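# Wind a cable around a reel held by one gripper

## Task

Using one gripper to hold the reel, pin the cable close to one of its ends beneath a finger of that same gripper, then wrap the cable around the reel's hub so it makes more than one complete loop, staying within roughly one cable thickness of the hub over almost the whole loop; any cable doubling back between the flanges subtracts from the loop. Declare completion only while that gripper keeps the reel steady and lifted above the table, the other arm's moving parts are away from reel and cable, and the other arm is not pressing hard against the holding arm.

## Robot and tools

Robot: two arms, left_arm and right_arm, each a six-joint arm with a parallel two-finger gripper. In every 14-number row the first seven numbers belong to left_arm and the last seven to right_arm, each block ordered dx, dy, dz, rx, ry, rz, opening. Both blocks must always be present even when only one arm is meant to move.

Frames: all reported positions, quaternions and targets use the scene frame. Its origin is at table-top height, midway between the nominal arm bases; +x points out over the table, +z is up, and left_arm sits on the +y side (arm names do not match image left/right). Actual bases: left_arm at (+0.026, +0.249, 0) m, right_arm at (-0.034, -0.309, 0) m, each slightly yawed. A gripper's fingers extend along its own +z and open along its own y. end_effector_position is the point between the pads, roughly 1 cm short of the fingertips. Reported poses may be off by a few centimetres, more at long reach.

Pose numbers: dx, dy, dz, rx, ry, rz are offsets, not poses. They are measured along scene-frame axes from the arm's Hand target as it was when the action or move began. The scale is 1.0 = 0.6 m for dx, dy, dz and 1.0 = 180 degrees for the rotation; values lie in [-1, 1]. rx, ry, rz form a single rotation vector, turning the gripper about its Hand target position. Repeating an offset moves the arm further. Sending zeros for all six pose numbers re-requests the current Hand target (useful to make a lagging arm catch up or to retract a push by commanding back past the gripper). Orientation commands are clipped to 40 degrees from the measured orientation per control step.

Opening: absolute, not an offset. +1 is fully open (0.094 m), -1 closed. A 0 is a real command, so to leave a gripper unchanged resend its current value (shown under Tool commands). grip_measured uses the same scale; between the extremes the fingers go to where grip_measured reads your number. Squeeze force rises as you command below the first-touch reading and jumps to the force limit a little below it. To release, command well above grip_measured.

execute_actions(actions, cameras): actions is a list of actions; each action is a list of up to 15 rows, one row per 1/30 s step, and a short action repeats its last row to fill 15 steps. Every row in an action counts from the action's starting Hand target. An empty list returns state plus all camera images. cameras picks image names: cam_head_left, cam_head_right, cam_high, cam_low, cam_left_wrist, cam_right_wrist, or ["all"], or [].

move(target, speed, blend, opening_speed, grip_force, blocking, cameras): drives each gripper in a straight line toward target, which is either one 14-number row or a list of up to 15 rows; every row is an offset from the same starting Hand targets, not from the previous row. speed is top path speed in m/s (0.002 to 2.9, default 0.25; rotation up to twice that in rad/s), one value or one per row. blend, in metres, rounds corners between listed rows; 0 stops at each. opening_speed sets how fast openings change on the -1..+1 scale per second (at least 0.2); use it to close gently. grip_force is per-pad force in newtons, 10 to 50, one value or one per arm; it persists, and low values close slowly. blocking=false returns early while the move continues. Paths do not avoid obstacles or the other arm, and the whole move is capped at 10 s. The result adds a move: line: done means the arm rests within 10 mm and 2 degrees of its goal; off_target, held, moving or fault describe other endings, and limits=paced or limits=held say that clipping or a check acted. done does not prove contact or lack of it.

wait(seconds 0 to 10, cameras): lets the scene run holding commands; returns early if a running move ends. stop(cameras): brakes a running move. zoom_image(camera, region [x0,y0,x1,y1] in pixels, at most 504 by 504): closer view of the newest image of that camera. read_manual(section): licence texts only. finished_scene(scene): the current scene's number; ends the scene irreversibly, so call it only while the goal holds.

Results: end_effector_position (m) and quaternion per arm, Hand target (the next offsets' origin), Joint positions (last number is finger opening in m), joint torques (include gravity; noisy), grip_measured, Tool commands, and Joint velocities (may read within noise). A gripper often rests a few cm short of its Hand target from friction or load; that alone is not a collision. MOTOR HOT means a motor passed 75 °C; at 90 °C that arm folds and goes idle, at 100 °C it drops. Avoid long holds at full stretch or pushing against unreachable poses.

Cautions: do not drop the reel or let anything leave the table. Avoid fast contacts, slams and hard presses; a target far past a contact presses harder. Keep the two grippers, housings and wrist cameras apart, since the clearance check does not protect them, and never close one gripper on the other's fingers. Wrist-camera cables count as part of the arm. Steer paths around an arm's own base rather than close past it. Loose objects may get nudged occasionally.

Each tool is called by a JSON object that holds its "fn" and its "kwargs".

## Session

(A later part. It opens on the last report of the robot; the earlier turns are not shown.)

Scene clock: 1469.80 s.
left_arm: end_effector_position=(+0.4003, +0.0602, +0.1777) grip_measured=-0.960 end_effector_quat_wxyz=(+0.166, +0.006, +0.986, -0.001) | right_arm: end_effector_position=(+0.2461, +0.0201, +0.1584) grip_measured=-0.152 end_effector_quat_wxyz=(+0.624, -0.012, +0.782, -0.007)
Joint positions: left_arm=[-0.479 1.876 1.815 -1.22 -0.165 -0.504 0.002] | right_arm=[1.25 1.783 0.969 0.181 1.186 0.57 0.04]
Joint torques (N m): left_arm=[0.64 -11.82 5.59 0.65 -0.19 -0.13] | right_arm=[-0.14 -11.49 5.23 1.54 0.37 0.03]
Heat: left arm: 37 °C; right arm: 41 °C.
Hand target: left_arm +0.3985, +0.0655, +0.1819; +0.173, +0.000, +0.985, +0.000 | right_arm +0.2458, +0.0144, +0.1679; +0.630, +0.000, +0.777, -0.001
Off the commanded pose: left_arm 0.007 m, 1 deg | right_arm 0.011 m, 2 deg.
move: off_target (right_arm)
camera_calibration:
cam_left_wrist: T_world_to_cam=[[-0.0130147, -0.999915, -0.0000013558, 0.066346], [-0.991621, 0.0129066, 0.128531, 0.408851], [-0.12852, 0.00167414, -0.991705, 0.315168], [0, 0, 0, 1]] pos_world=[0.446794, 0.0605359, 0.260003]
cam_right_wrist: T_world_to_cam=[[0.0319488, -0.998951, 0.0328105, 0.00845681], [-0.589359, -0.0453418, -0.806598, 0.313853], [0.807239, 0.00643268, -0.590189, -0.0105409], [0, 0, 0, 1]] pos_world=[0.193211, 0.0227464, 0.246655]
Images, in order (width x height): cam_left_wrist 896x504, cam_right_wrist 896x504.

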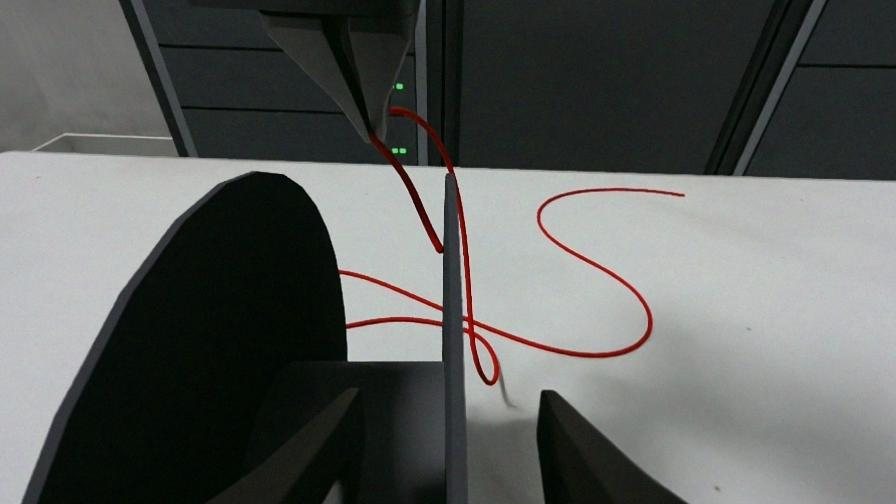

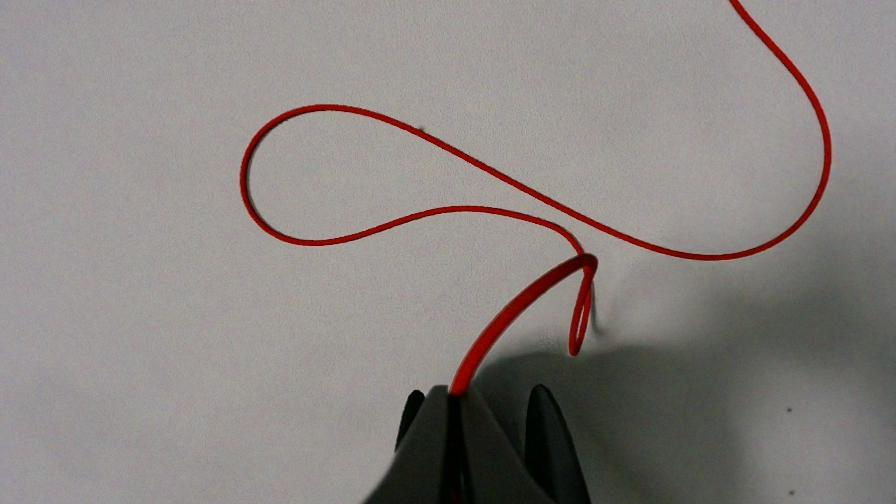

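{"fn": "move", "kwargs": {"target": [-0.0575,-0.005,-0.0083,0,0.03,0,-1.0, 0,0,0,0,0,0,-0.15], "speed": 0.08, "cameras": ["cam_left_wrist","cam_right_wrist"]}}

Scene clock: 1481.60 s.
left_arm: end_effector_position=(+0.3725, +0.0593, +0.1745) grip_measured=-0.960 end_effector_quat_wxyz=(+0.131, +0.002, +0.991, +0.000) | right_arm: end_effector_position=(+0.2461, +0.0201, +0.1584) grip_measured=-0.152 end_effector_quat_wxyz=(+0.624, -0.012, +0.782, -0.007)
Joint positions: left_arm=[-0.505 1.843 1.78 -1.284 -0.139 -0.547 0.002] | right_arm=[1.25 1.783 0.969 0.181 1.186 0.57 0.04]
Joint torques (N m): left_arm=[-0.38 -11.51 5.75 0.33 -0.06 -0.04] | right_arm=[-0.14 -11.49 5.24 1.54 0.37 0.03]
Heat: left arm: 35 °C; right arm: 40 °C.
Hand target: left_arm +0.3640, +0.0625, +0.1770; +0.127, +0.000, +0.992, +0.000 | right_arm +0.2458, +0.0144, +0.1679; +0.630, +0.000, +0.777, -0.001
Off the commanded pose: left_arm 0.009 m, 1 deg | right_arm 0.011 m, 2 deg.
move: off_target (right_arm)
camera_calibration:
cam_left_wrist: T_world_to_cam=[[-0.00477659, -0.999989, -0.000368643, 0.0620589], [-0.98015, 0.00460876, 0.198203, 0.365784], [-0.198199, 0.00130806, -0.980161, 0.332371], [0, 0, 0, 1]] pos_world=[0.424695, 0.0599376, 0.2533]
cam_right_wrist: T_world_to_cam=[[0.0319488, -0.998951, 0.0328105, 0.00845681], [-0.589359, -0.0453418, -0.806598, 0.313853], [0.807239, 0.00643268, -0.590189, -0.0105409], [0, 0, 0, 1]] pos_world=[0.193211, 0.0227464, 0.246655]
Images, in order (width x height): cam_left_wrist 896x504, cam_right_wrist 896x504.

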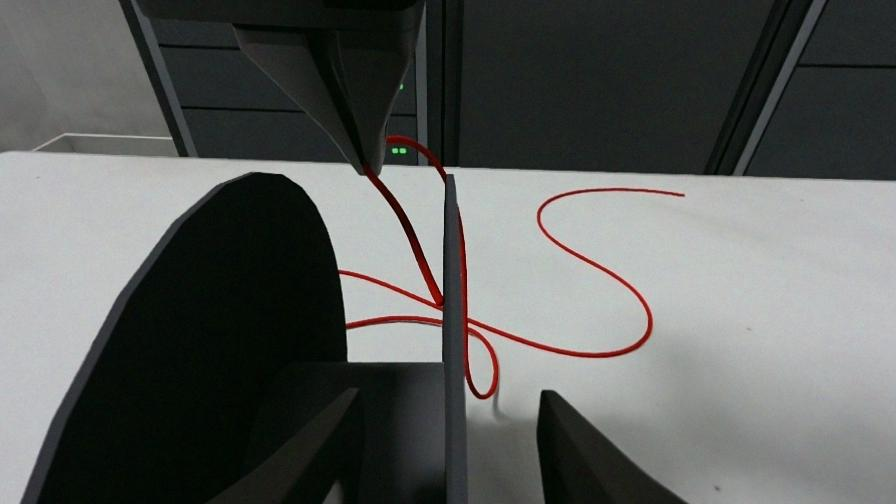

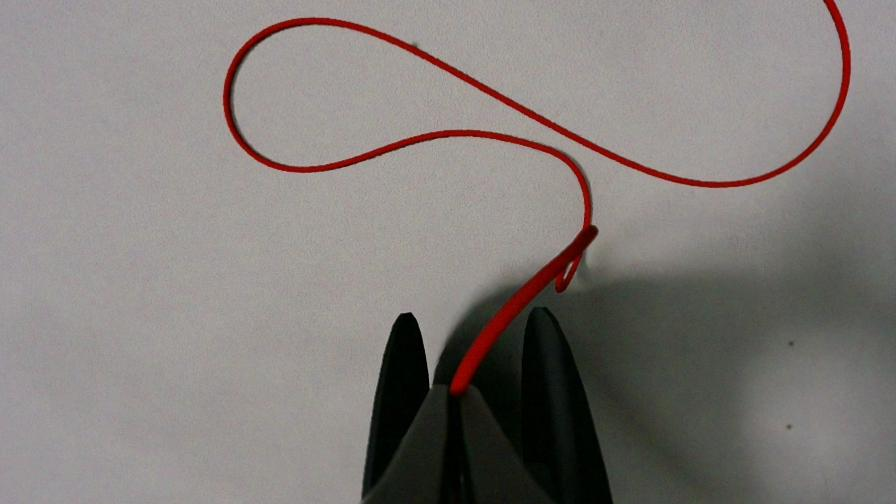

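{"fn": "move", "kwargs": {"target": [-0.0567,-0.0017,0.002,0,0.0478,0,-1.0, 0,0,0,0,0,0,-0.15], "speed": 0.06, "cameras": ["cam_left_wrist","cam_right_wrist"]}}

Scene clock: 1489.90 s.
left_arm: end_effector_position=(+0.3291, +0.0651, +0.1674) grip_measured=-0.960 end_effector_quat_wxyz=(+0.042, +0.002, +0.999, +0.009) | right_arm: end_effector_position=(+0.2461, +0.0201, +0.1584) grip_measured=-0.152 end_effector_quat_wxyz=(+0.624, -0.012, +0.782, -0.007)
Joint positions: left_arm=[-0.518 1.843 1.78 -1.447 -0.061 -0.574 0.002] | right_arm=[1.25 1.783 0.969 0.181 1.186 0.57 0.04]
Joint torques (N m): left_arm=[-0.39 -9.55 10.4 0.11 -0.11 -0.14] | right_arm=[-0.14 -11.51 5.23 1.53 0.37 0.03]
Heat: left arm: 35 °C; right arm: 40 °C.
Hand target: left_arm +0.3301, +0.0615, +0.1782; +0.052, +0.000, +0.999, +0.000 | right_arm +0.2458, +0.0144, +0.1679; +0.630, +0.000, +0.777, -0.001
Off the commanded pose: left_arm 0.011 m, 2 deg | right_arm 0.011 m, 2 deg.
move: off_target (left_arm, right_arm)
camera_calibration:
cam_left_wrist: T_world_to_cam=[[-0.00336066, -0.999837, -0.0177581, 0.0700631], [-0.929577, -0.00342242, 0.368611, 0.279906], [-0.368612, 0.0177463, -0.929414, 0.363301], [0, 0, 0, 1]] pos_world=[0.394347, 0.0645624, 0.235724]
cam_right_wrist: T_world_to_cam=[[0.0319488, -0.998951, 0.0328105, 0.00845681], [-0.589359, -0.0453418, -0.806598, 0.313853], [0.807239, 0.00643268, -0.590189, -0.0105409], [0, 0, 0, 1]] pos_world=[0.193211, 0.0227464, 0.246655]
Images, in order (width x height): cam_left_wrist 896x504, cam_right_wrist 896x504.

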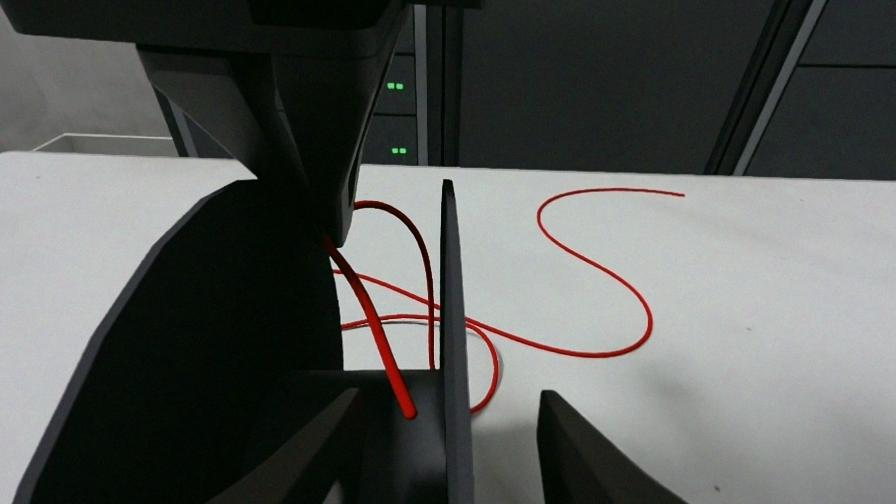

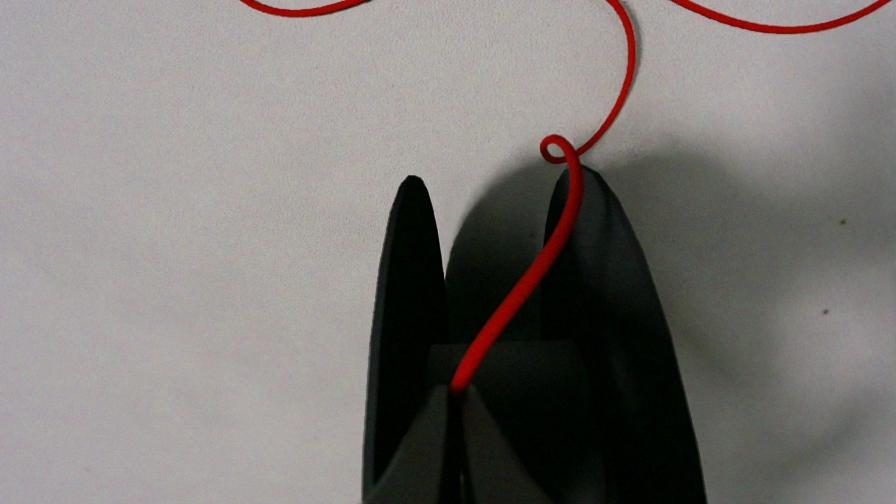

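{"fn": "move", "kwargs": {"target": [0.002,-0.015,0.01,0,0,0,-1.0, 0,0,0,0,0,0,-0.15], "speed": 0.06, "cameras": ["cam_left_wrist","cam_right_wrist"]}}

Scene clock: 1511.27 s.
left_arm: end_effector_position=(+0.3293, +0.0557, +0.1834) grip_measured=-0.960 end_effector_quat_wxyz=(+0.054, +0.002, +0.999, +0.000) | right_arm: end_effector_position=(+0.2461, +0.0201, +0.1584) grip_measured=-0.152 end_effector_quat_wxyz=(+0.624, -0.012, +0.782, -0.007)
Joint positions: left_arm=[-0.539 1.849 1.849 -1.482 -0.06 -0.593 0.002] | right_arm=[1.25 1.783 0.969 0.181 1.186 0.57 0.04]
Joint torques (N m): left_arm=[-0.36 -7.34 9.99 0.13 -0.02 -0.11] | right_arm=[-0.14 -11.51 5.23 1.53 0.37 0.02]
Heat: left arm: 36 °C; right arm: 41 °C.
Hand target: left_arm +0.3312, +0.0524, +0.1842; +0.052, +0.000, +0.999, +0.000 | right_arm +0.2458, +0.0144, +0.1679; +0.630, +0.000, +0.777, -0.001
Off the commanded pose: left_arm 0.004 m, 0 deg | right_arm 0.011 m, 2 deg.
move: off_target (right_arm)
camera_calibration:
cam_left_wrist: T_world_to_cam=[[-0.00516086, -0.999987, 0.000188797, 0.0582175], [-0.938081, 0.00490677, 0.34638, 0.280662], [-0.346376, 0.00161051, -0.938094, 0.37357], [0, 0, 0, 1]] pos_world=[0.39298, 0.0562379, 0.253218]
cam_right_wrist: T_world_to_cam=[[0.0319488, -0.998951, 0.0328105, 0.00845681], [-0.589359, -0.0453418, -0.806598, 0.313853], [0.807239, 0.00643268, -0.590189, -0.0105409], [0, 0, 0, 1]] pos_world=[0.193211, 0.0227464, 0.246655]
Images, in order (width x height): cam_left_wrist 896x504, cam_right_wrist 896x504.

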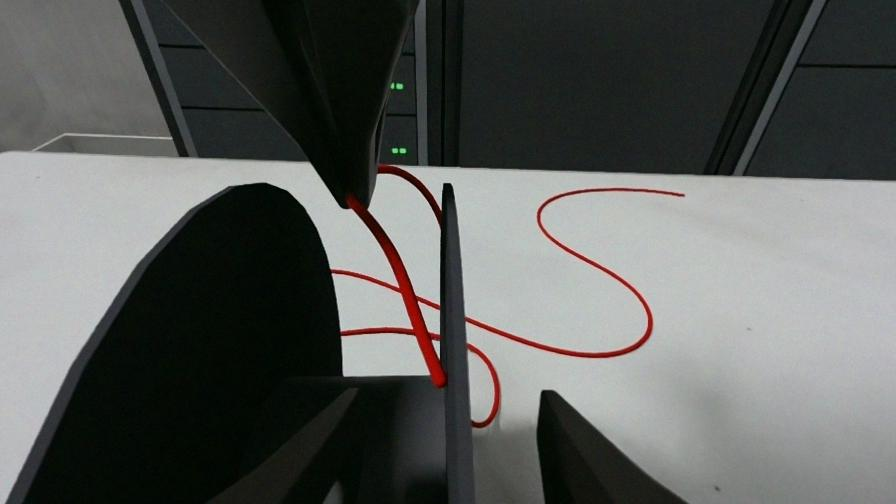

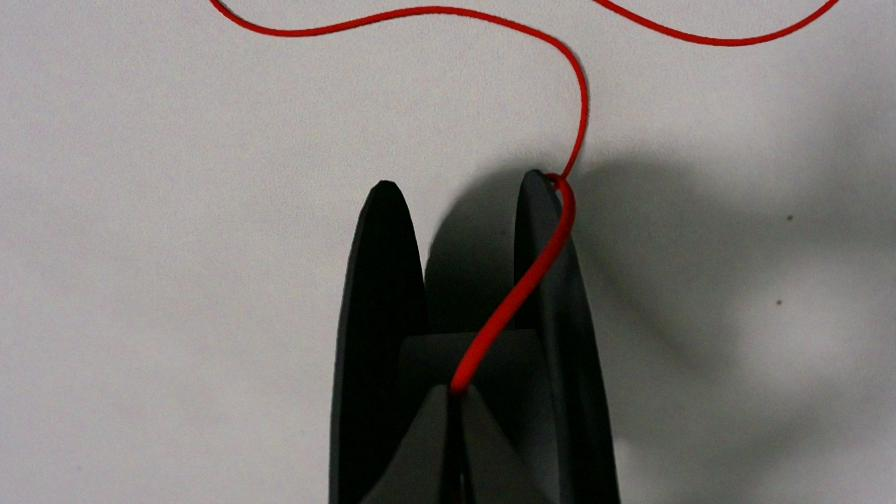

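{"fn": "move", "kwargs": {"target": [0,0,0,0,0,0,-1.0, 0.0633,0,-0.0143,0,0,0,-0.15], "speed": 0.05, "cameras": ["cam_left_wrist","cam_right_wrist"]}}

Scene clock: 1527.23 s.
left_arm: end_effector_position=(+0.3292, +0.0557, +0.1834) grip_measured=-0.960 end_effector_quat_wxyz=(+0.054, +0.002, +0.999, +0.000) | right_arm: end_effector_position=(+0.2819, +0.0158, +0.1654) grip_measured=-0.152 end_effector_quat_wxyz=(+0.631, +0.000, +0.776, +0.004)
Joint positions: left_arm=[-0.539 1.849 1.849 -1.482 -0.06 -0.594 0.002] | right_arm=[1.151 1.803 0.969 0.356 1.11 0.439 0.04]
Joint torques (N m): left_arm=[-0.31 -7.3 9.89 0.19 -0.03 -0.04] | right_arm=[-0.44 -7.68 5.83 1.65 0.19 0.03]
Heat: left arm: 37 °C; right arm: 41 °C.
Hand target: left_arm +0.3312, +0.0524, +0.1842; +0.052, +0.000, +0.999, +0.000 | right_arm +0.2838, +0.0144, +0.1593; +0.630, -0.001, +0.777, -0.001
Off the commanded pose: left_arm 0.004 m, 0 deg | right_arm 0.007 m, 1 deg.
move: done
camera_calibration:
cam_left_wrist: T_world_to_cam=[[-0.00446839, -0.99999, 0.0000470805, 0.058081], [-0.937976, 0.0042076, 0.346674, 0.280491], [-0.34667, 0.00150491, -0.937986, 0.37363], [0, 0, 0, 1]] pos_world=[0.39288, 0.056338, 0.253218]
cam_right_wrist: T_world_to_cam=[[0.0254792, -0.999674, 0.00150294, 0.00988727], [-0.5749, -0.0158826, -0.81807, 0.337774], [0.817827, 0.0199797, -0.575117, -0.040996], [0, 0, 0, 1]] pos_world=[0.227462, 0.0160679, 0.25273]
Images, in order (width x height): cam_left_wrist 896x504, cam_right_wrist 896x504.

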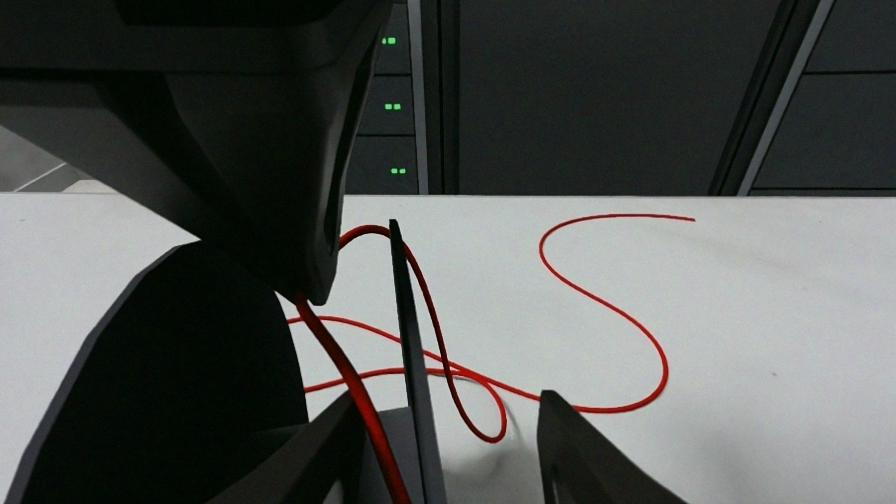

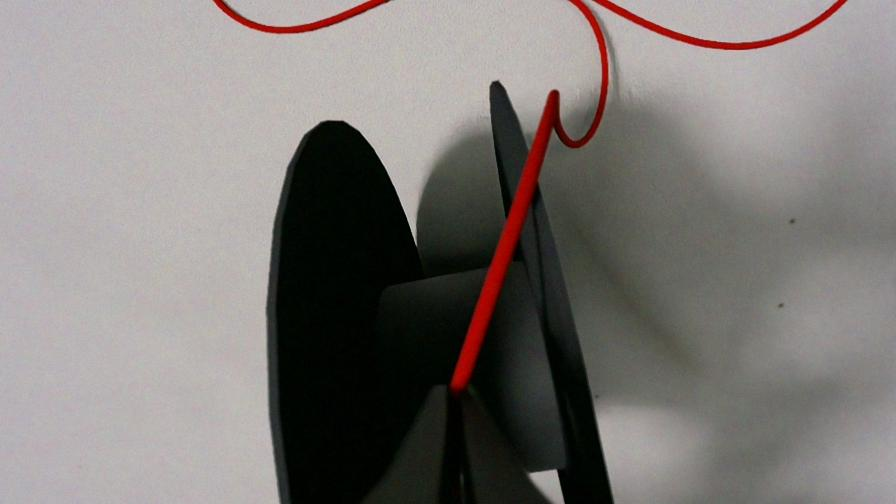

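{"fn": "move", "kwargs": {"target": [[0,0,0,0,0,0,-1.0, 0.0,0.0117,0.0,0,0,0,-0.15],[0,0,0,0,0,0,-1.0, 0.0,0.0117,-0.0217,0,0,0,-0.15]], "speed": 0.04, "cameras": ["cam_left_wrist","cam_right_wrist"]}}

Scene clock: 1562.17 s.
left_arm: end_effector_position=(+0.3292, +0.0557, +0.1834) grip_measured=-0.960 end_effector_quat_wxyz=(+0.054, +0.002, +0.999, +0.000) | right_arm: end_effector_position=(+0.2836, +0.0199, +0.1493) grip_measured=-0.152 end_effector_quat_wxyz=(+0.628, -0.005, +0.778, -0.002)
Joint positions: left_arm=[-0.539 1.849 1.849 -1.482 -0.06 -0.594 0.002] | right_arm=[1.151 1.854 0.969 0.391 1.11 0.439 0.04]
Joint torques (N m): left_arm=[-0.42 -7.3 10.13 0.12 -0.02 -0.11] | right_arm=[0.23 -7.91 6.26 1.67 0.26 0.09]
Heat: left arm: 38 °C; right arm: 41 °C.
Hand target: left_arm +0.3312, +0.0524, +0.1842; +0.052, +0.000, +0.999, +0.000 | right_arm +0.2838, +0.0214, +0.1463; +0.630, -0.001, +0.777, -0.001
Off the commanded pose: left_arm 0.004 m, 0 deg | right_arm 0.003 m, 1 deg.
move: done
camera_calibration:
cam_left_wrist: T_world_to_cam=[[-0.00446839, -0.99999, 0.0000470805, 0.058081], [-0.937976, 0.0042076, 0.346674, 0.280491], [-0.34667, 0.00150491, -0.937986, 0.37363], [0, 0, 0, 1]] pos_world=[0.39288, 0.056338, 0.253218]
cam_right_wrist: T_world_to_cam=[[0.0256034, -0.999532, 0.0167337, 0.0115577], [-0.580256, -0.02849, -0.813936, 0.326874], [0.814031, 0.0111297, -0.580714, -0.04964], [0, 0, 0, 1]] pos_world=[0.229783, 0.0214174, 0.237034]
Images, in order (width x height): cam_left_wrist 896x504, cam_right_wrist 896x504.

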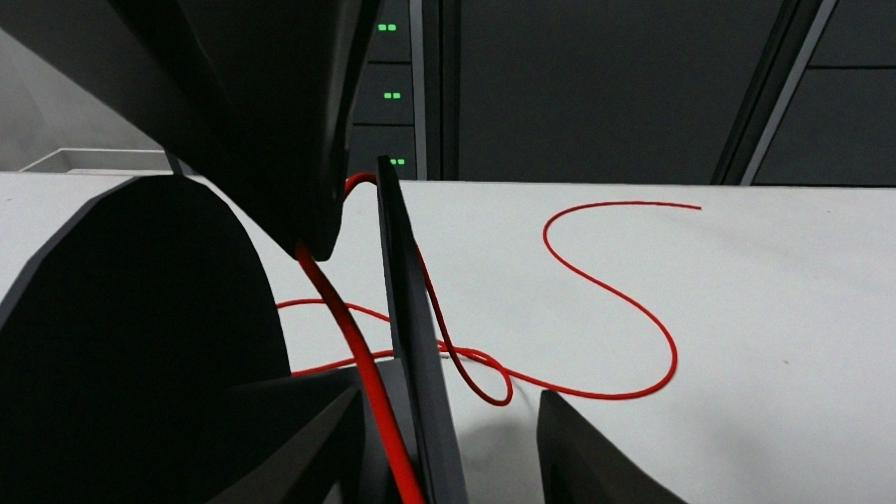

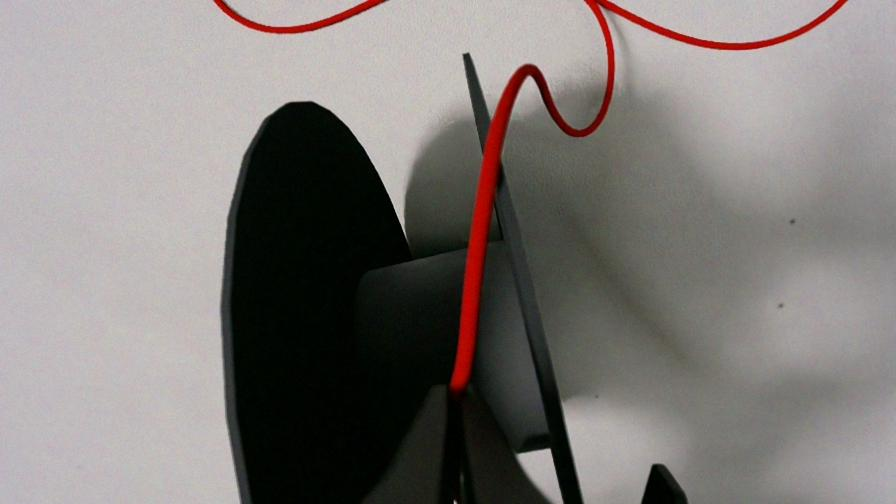

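{"fn": "move", "kwargs": {"target": [0,0,0,0,0,0,-1.0, 0,0,0,0,0,0,-0.72], "speed": 0.04, "opening_speed": 0.3, "cameras": ["cam_left_wrist","cam_right_wrist"]}}

Scene clock: 1569.87 s.
left_arm: end_effector_position=(+0.3292, +0.0557, +0.1834) grip_measured=-0.960 end_effector_quat_wxyz=(+0.054, +0.002, +0.999, +0.000) | right_arm: end_effector_position=(+0.2838, +0.0203, +0.1500) grip_measured=-0.718 end_effector_quat_wxyz=(+0.629, -0.003, +0.777, +0.000)
Joint positions: left_arm=[-0.539 1.849 1.849 -1.482 -0.06 -0.594 0.002] | right_arm=[1.151 1.854 0.969 0.397 1.11 0.439 0.013]
Joint torques (N m): left_arm=[-0.27 -7.24 10.19 0.12 -0.07 -0.06] | right_arm=[0.23 -7.92 6.26 1.63 0.26 0.09]
Heat: left arm: 38 °C; right arm: 42 °C.
Hand target: left_arm +0.3312, +0.0524, +0.1842; +0.052, +0.000, +0.999, +0.000 | right_arm +0.2838, +0.0214, +0.1463; +0.630, -0.001, +0.777, -0.001
Off the commanded pose: left_arm 0.004 m, 0 deg | right_arm 0.004 m, 0 deg.
move: done
camera_calibration:
cam_left_wrist: T_world_to_cam=[[-0.00446839, -0.99999, 0.0000470805, 0.058081], [-0.937976, 0.0042076, 0.346674, 0.280491], [-0.34667, 0.00150491, -0.937986, 0.37363], [0, 0, 0, 1]] pos_world=[0.39288, 0.056338, 0.253218]
cam_right_wrist: T_world_to_cam=[[0.0259196, -0.999594, 0.01183, 0.0126256], [-0.57864, -0.0246521, -0.81521, 0.327125], [0.815171, 0.0142846, -0.579044, -0.0500701], [0, 0, 0, 1]] pos_world=[0.229776, 0.0214, 0.237533]
Images, in order (width x height): cam_left_wrist 896x504, cam_right_wrist 896x504.

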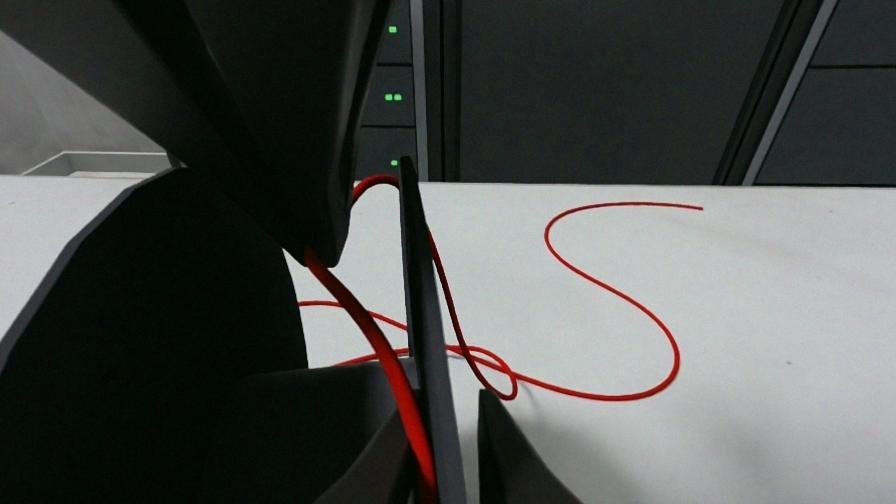

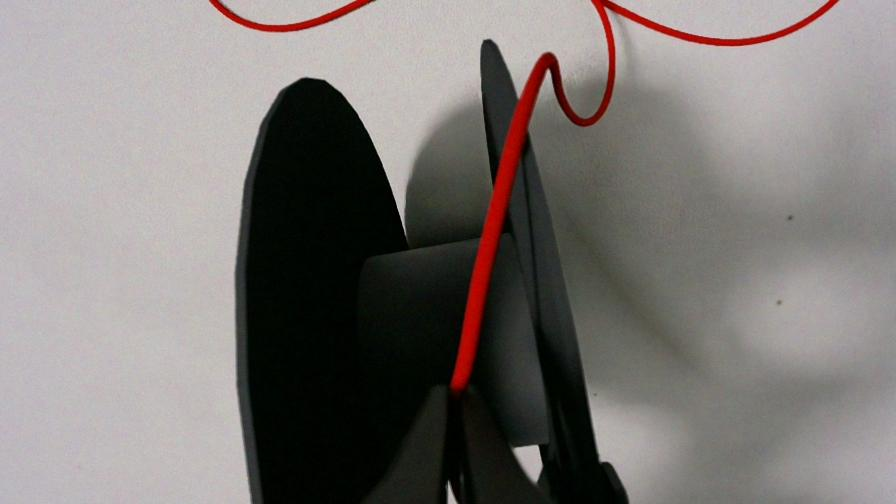

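{"fn": "move", "kwargs": {"target": [0,0,0,0,0,0,-1.0, 0,0,0,0,0,0,-1.0], "speed": 0.04, "opening_speed": 0.2, "cameras": ["cam_left_wrist","cam_right_wrist","cam_low"]}}

Scene clock: 1575.10 s.
left_arm: end_effector_position=(+0.3285, +0.0546, +0.1833) grip_measured=-0.960 end_effector_quat_wxyz=(+0.052, +0.002, +0.999, -0.003) | right_arm: end_effector_position=(+0.2839, +0.0210, +0.1503) grip_measured=-0.926 end_effector_quat_wxyz=(+0.629, -0.004, +0.777, +0.002)
Joint positions: left_arm=[-0.539 1.849 1.849 -1.482 -0.053 -0.594 0.002] | right_arm=[1.151 1.854 0.969 0.401 1.107 0.437 0.003]
Joint torques (N m): left_arm=[-0.31 -7.3 10.28 0.13 -0.16 -0.09] | right_arm=[0.21 -7.94 6.24 1.59 0.29 0.1]
Heat: left arm: 38 °C; right arm: 43 °C.
Hand target: left_arm +0.3312, +0.0524, +0.1842; +0.052, +0.000, +0.999, +0.000 | right_arm +0.2838, +0.0215, +0.1463; +0.630, -0.001, +0.777, -0.001
Off the commanded pose: left_arm 0.004 m, 0 deg | right_arm 0.004 m, 0 deg.
move: done
camera_calibration:
cam_left_wrist: T_world_to_cam=[[-0.00461281, -0.999971, 0.00608028, 0.0559007], [-0.936529, 0.00645154, 0.350531, 0.278549], [-0.35056, -0.00407743, -0.936532, 0.374679], [0, 0, 0, 1]] pos_world=[0.392474, 0.0556297, 0.252919]
cam_right_wrist: T_world_to_cam=[[0.028572, -0.999551, 0.00904272, 0.0129539], [-0.578112, -0.0239039, -0.815607, 0.327413], [0.815457, 0.0180759, -0.578535, -0.0501059], [0, 0, 0, 1]] pos_world=[0.22977, 0.0216802, 0.237935]
Images, in order (width x height): cam_low 896x504, cam_left_wrist 896x504, cam_right_wrist 896x504.

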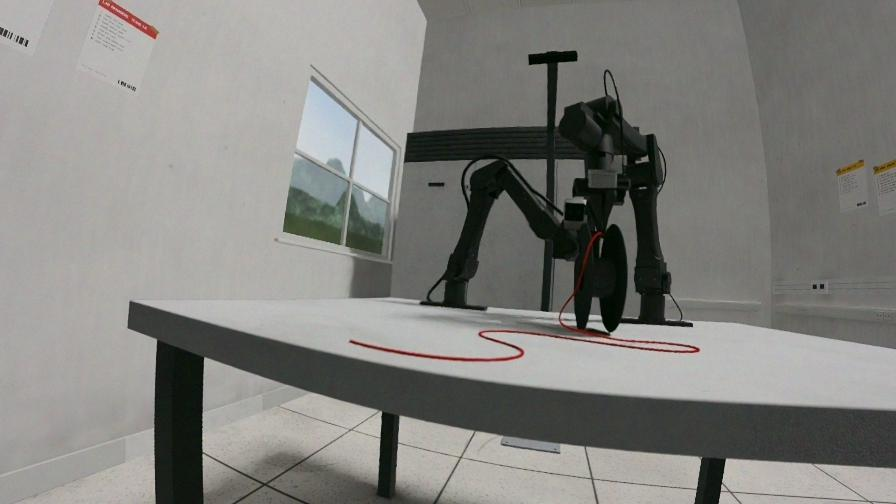

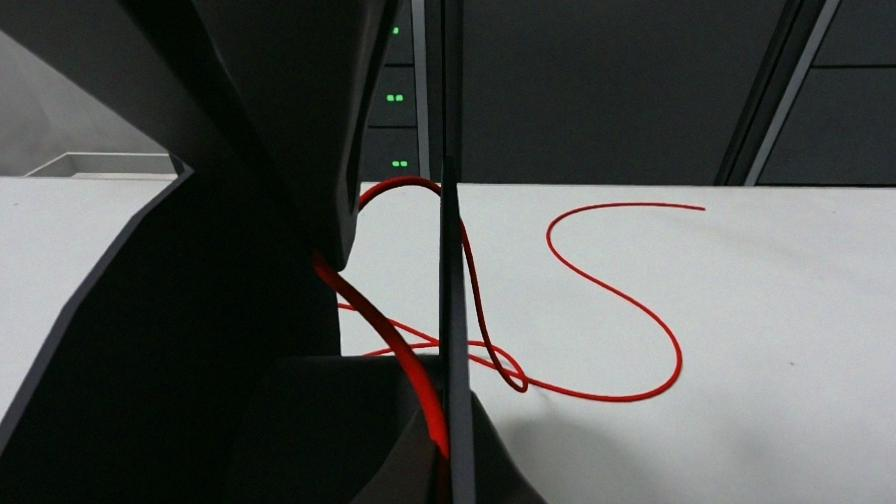

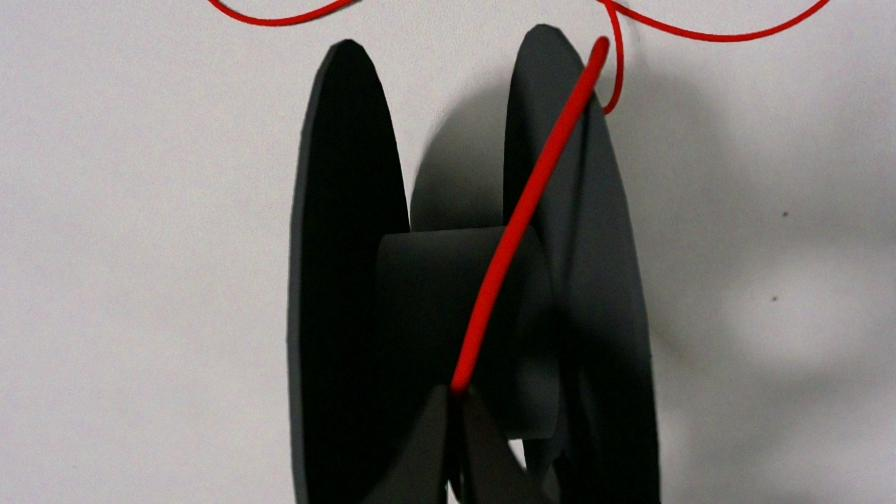

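{"fn": "zoom_image", "kwargs": {"camera": "cam_left_wrist", "region": [340, 330, 560, 504]}}

{"fn": "zoom_image", "kwargs": {"camera": "cam_right_wrist", "region": [380, 200, 640, 504]}}

Scaled by 2.291 from the camera's 896x504 image, which has a finer 1280x720 frame.

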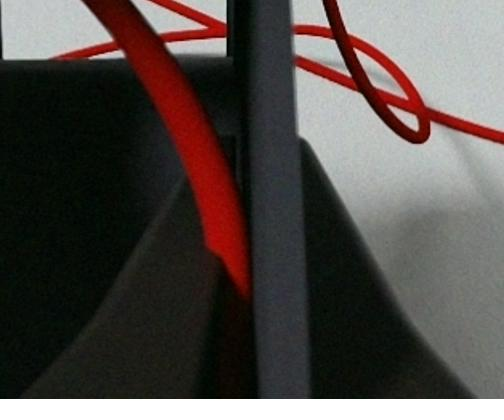

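Scaled by 1.658 from the camera's 896x504 image, which has a finer 1280x720 frame.

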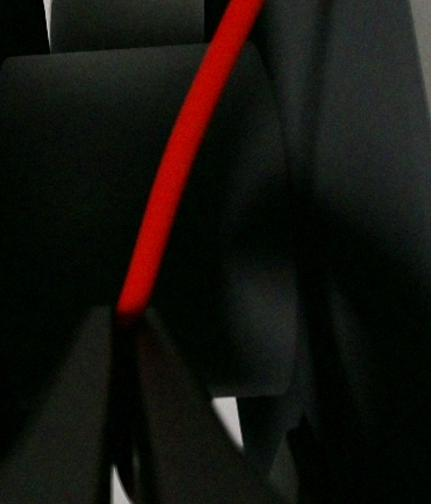

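{"fn": "move", "kwargs": {"target": [[0,0,0,0,0,0,-0.78, 0,0,0,0,0,0,-1.0],[0.01,0.0,0.08,0,-0.06,0,-0.78, 0,0,0,0,0,0,-1.0],[0.05,0.05,0.12,0,-0.11,0,-0.78, 0,0,0,0,0,0,-1.0]], "speed": [0.05,0.06,0.1], "opening_speed": 0.4, "cameras": ["cam_left_wrist","cam_right_wrist","cam_low","cam_high"]}}

Scene clock: 1617.33 s.
left_arm: end_effector_position=(+0.3629, +0.0767, +0.2543) grip_measured=-0.783 end_effector_quat_wxyz=(+0.217, -0.001, +0.976, -0.005) | right_arm: end_effector_position=(+0.2839, +0.0209, +0.1504) grip_measured=-0.926 end_effector_quat_wxyz=(+0.629, -0.004, +0.777, +0.002)
Joint positions: left_arm=[-0.522 1.706 1.885 -1.374 -0.227 -0.542 0.01] | right_arm=[1.151 1.854 0.969 0.401 1.107 0.437 0.003]
Joint torques (N m): left_arm=[0.38 -9.62 5.41 0.72 -0.23 0.13] | right_arm=[0.21 -7.94 6.28 1.59 0.28 0.11]
Heat: left arm: 38 °C; right arm: 42 °C.
Hand target: left_arm +0.3612, +0.0825, +0.2563; +0.223, +0.000, +0.975, +0.000 | right_arm +0.2838, +0.0214, +0.1463; +0.630, -0.001, +0.777, -0.001
Off the commanded pose: left_arm 0.006 m, 1 deg | right_arm 0.004 m, 0 deg.
move: done
camera_calibration:
cam_left_wrist: T_world_to_cam=[[-0.00064545, -0.999946, 0.010341, 0.0751515], [-0.999694, 0.000900979, 0.0247248, 0.391916], [-0.0247328, -0.0103218, -0.999641, 0.351514], [0, 0, 0, 1]] pos_world=[0.400538, 0.0784227, 0.34092]
cam_right_wrist: T_world_to_cam=[[0.0282116, -0.999561, 0.00906313, 0.0130336], [-0.578009, -0.0237096, -0.815686, 0.327404], [0.815542, 0.0177732, -0.578424, -0.0501457], [0, 0, 0, 1]] pos_world=[0.22977, 0.0216817, 0.237935]
Images, in order (width x height): cam_high 896x504, cam_low 896x504, cam_left_wrist 896x504, cam_right_wrist 896x504.

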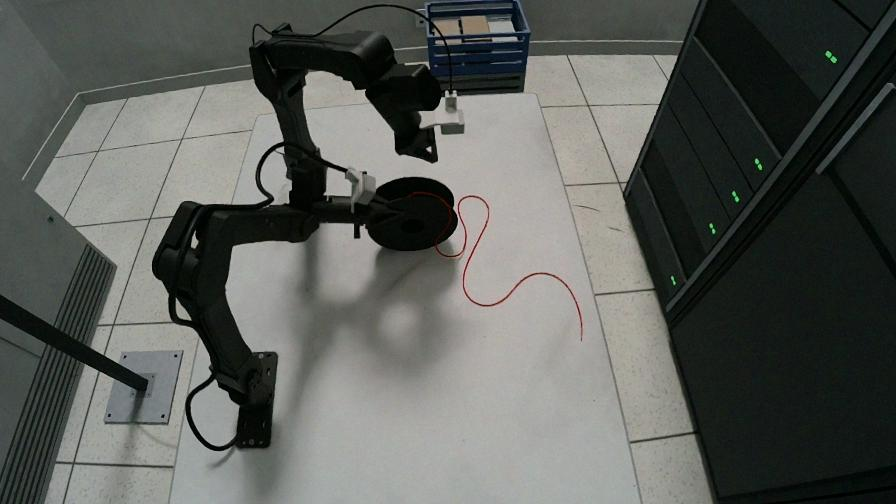

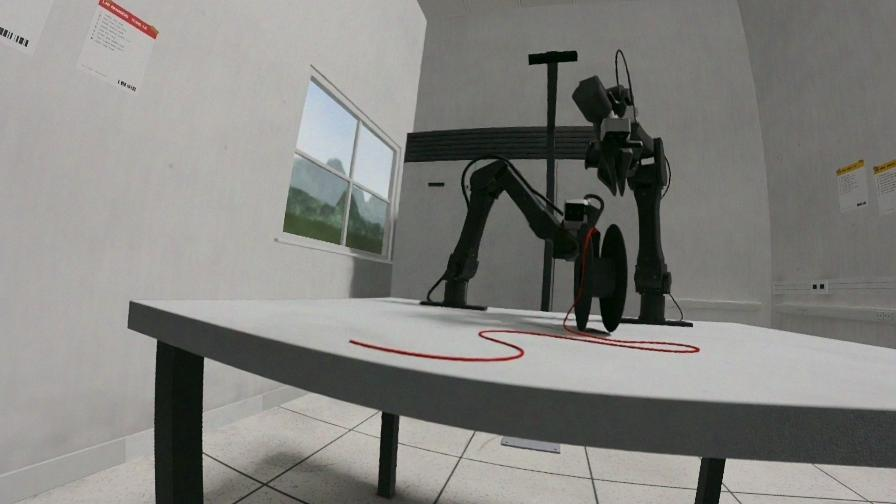

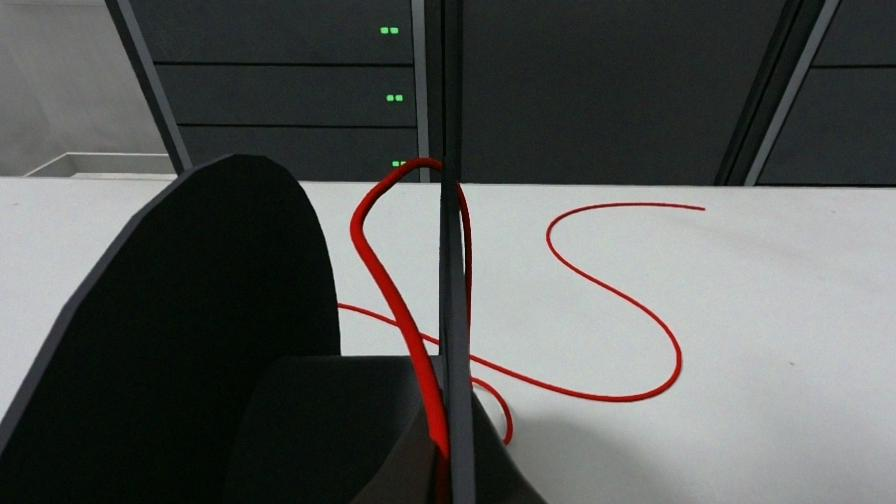

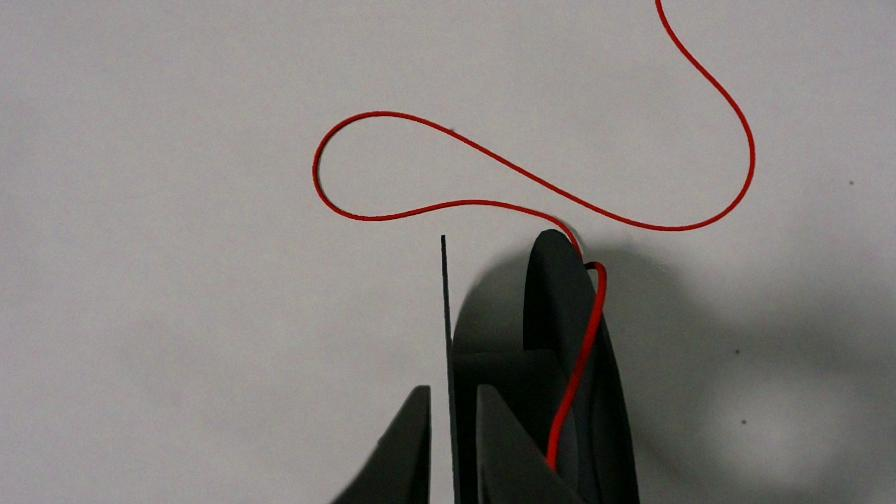

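{"fn": "move", "kwargs": {"target": [[0.0,0.25,0.0,0,0,0,0.0, 0,0,0,0,0,0,-1.0],[0.0,0.25,0.0,0,0,0,0.0, 0.0,0,0.25,0,0,0,-1.0]], "speed": [0.2,0.1], "cameras": ["cam_left_wrist","cam_right_wrist","cam_low","cam_high","cam_head_left"]}}

Scene clock: 1645.73 s.
left_arm: end_effector_position=(+0.3654, +0.2329, +0.2564) grip_measured=-0.003 end_effector_quat_wxyz=(+0.221, -0.004, +0.975, +0.002) | right_arm: end_effector_position=(+0.2838, +0.0221, +0.2639) grip_measured=-0.926 end_effector_quat_wxyz=(+0.612, -0.036, +0.789, -0.033)
Joint positions: left_arm=[-0.009 1.499 1.669 -1.297 -0.037 -0.071 0.047] | right_arm=[1.151 1.696 1.324 -0.209 1.101 0.432 0.003]
Joint torques (N m): left_arm=[0.14 -7.68 5.52 0.87 0.02 0.13] | right_arm=[0.23 -11.81 9.89 1.68 0.37 0.16]
Heat: left arm: 35 °C; right arm: 42 °C.
Hand target: left_arm +0.3613, +0.2324, +0.2563; +0.223, +0.000, +0.975, +0.000 | right_arm +0.2838, +0.0214, +0.2965; +0.630, +0.000, +0.777, -0.001
Off the commanded pose: left_arm 0.004 m, 1 deg | right_arm 0.032 m, 6 deg.
move: off_target (right_arm)
camera_calibration:
cam_left_wrist: T_world_to_cam=[[0.00945979, -0.999951, -0.00274726, 0.230969], [-0.999829, -0.00950222, 0.0158672, 0.399054], [-0.0158925, 0.00259669, -0.99987, 0.349166], [0, 0, 0, 1]] pos_world=[0.40235, 0.233843, 0.343423]
cam_right_wrist: T_world_to_cam=[[0.0374817, -0.994183, 0.10097, -0.0138333], [-0.611027, -0.102752, -0.784913, 0.422979], [0.790722, -0.0322753, -0.611324, 0.0324711], [0, 0, 0, 1]] pos_world=[0.233295, 0.0307573, 0.353249]
Images, in order (width x height): cam_head_left 896x504, cam_high 896x504, cam_low 896x504, cam_left_wrist 896x504, cam_right_wrist 896x504.

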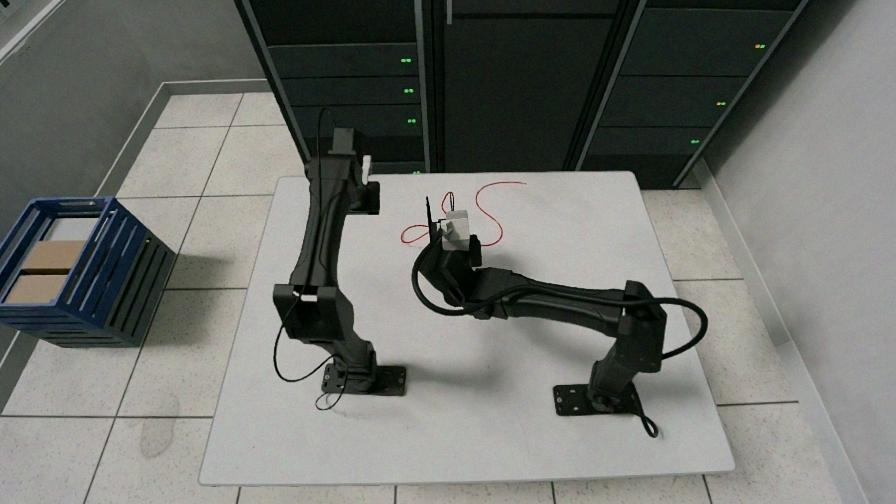

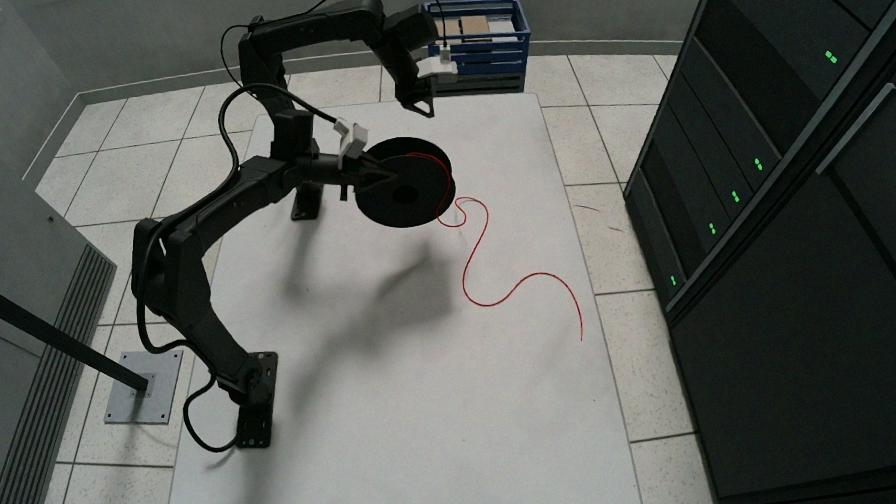

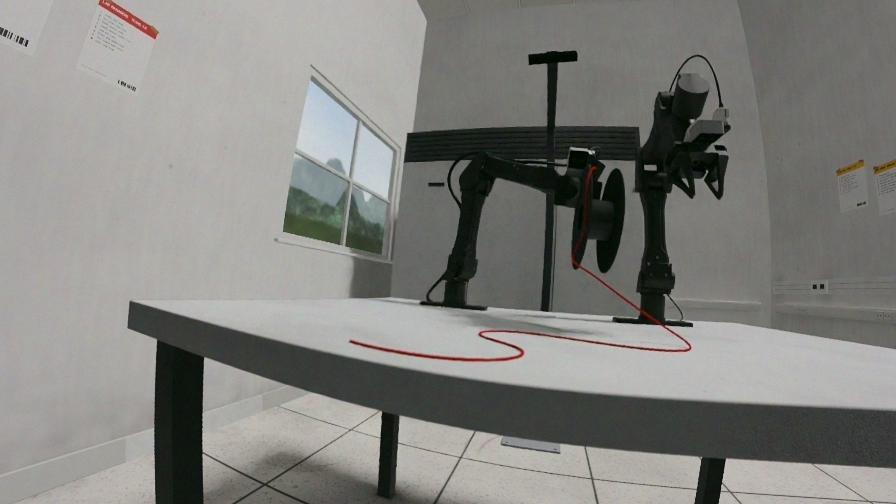

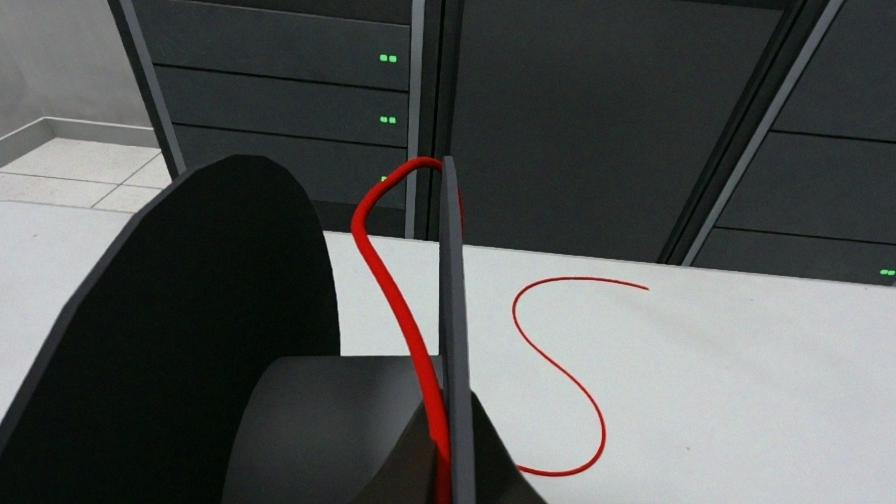

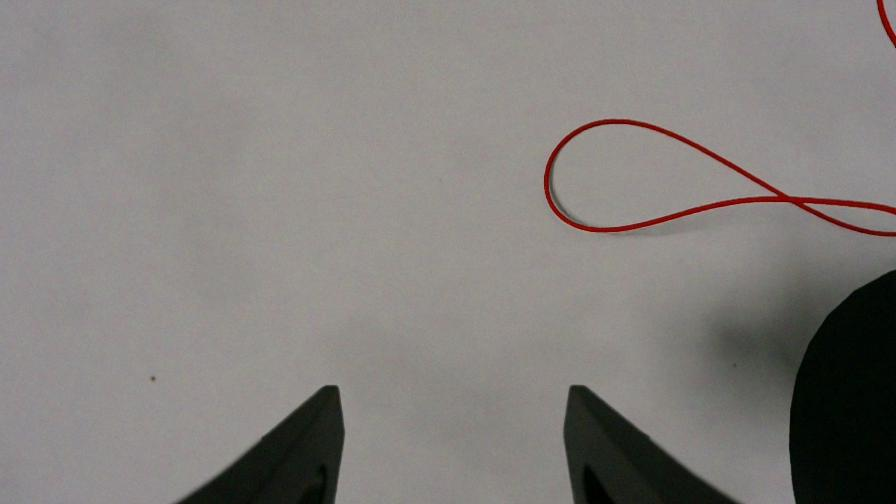

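{"fn": "zoom_image", "kwargs": {"camera": "cam_high", "region": [330, 120, 520, 250]}}

{"fn": "zoom_image", "kwargs": {"camera": "cam_low", "region": [540, 130, 720, 360]}}

{"fn": "zoom_image", "kwargs": {"camera": "cam_head_left", "region": [380, 170, 520, 290]}}

Scaled by 2.653 from the camera's 896x504 image, which has a finer 1280x720 frame.

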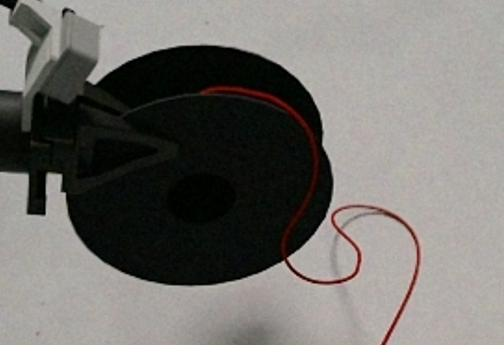

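Scaled by 2.191 from the camera's 896x504 image, which has a finer 1280x720 frame.

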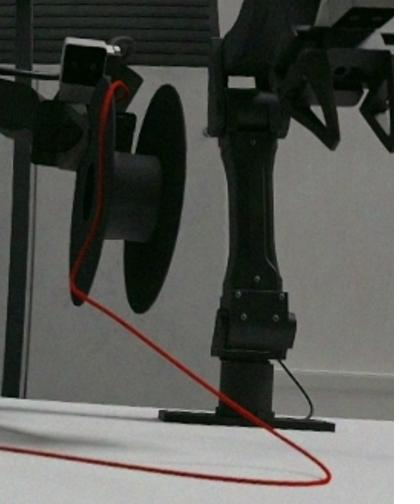

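Scaled by 3.600 from the camera's 896x504 image, which has a finer 1280x720 frame.

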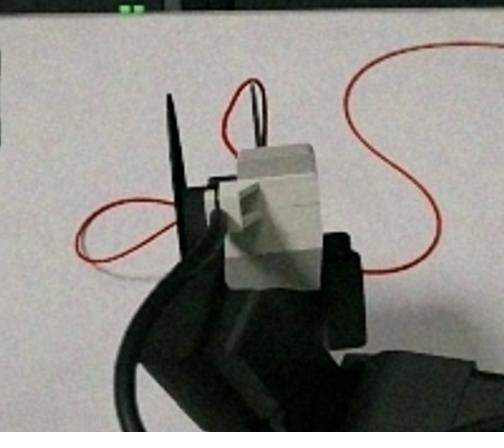

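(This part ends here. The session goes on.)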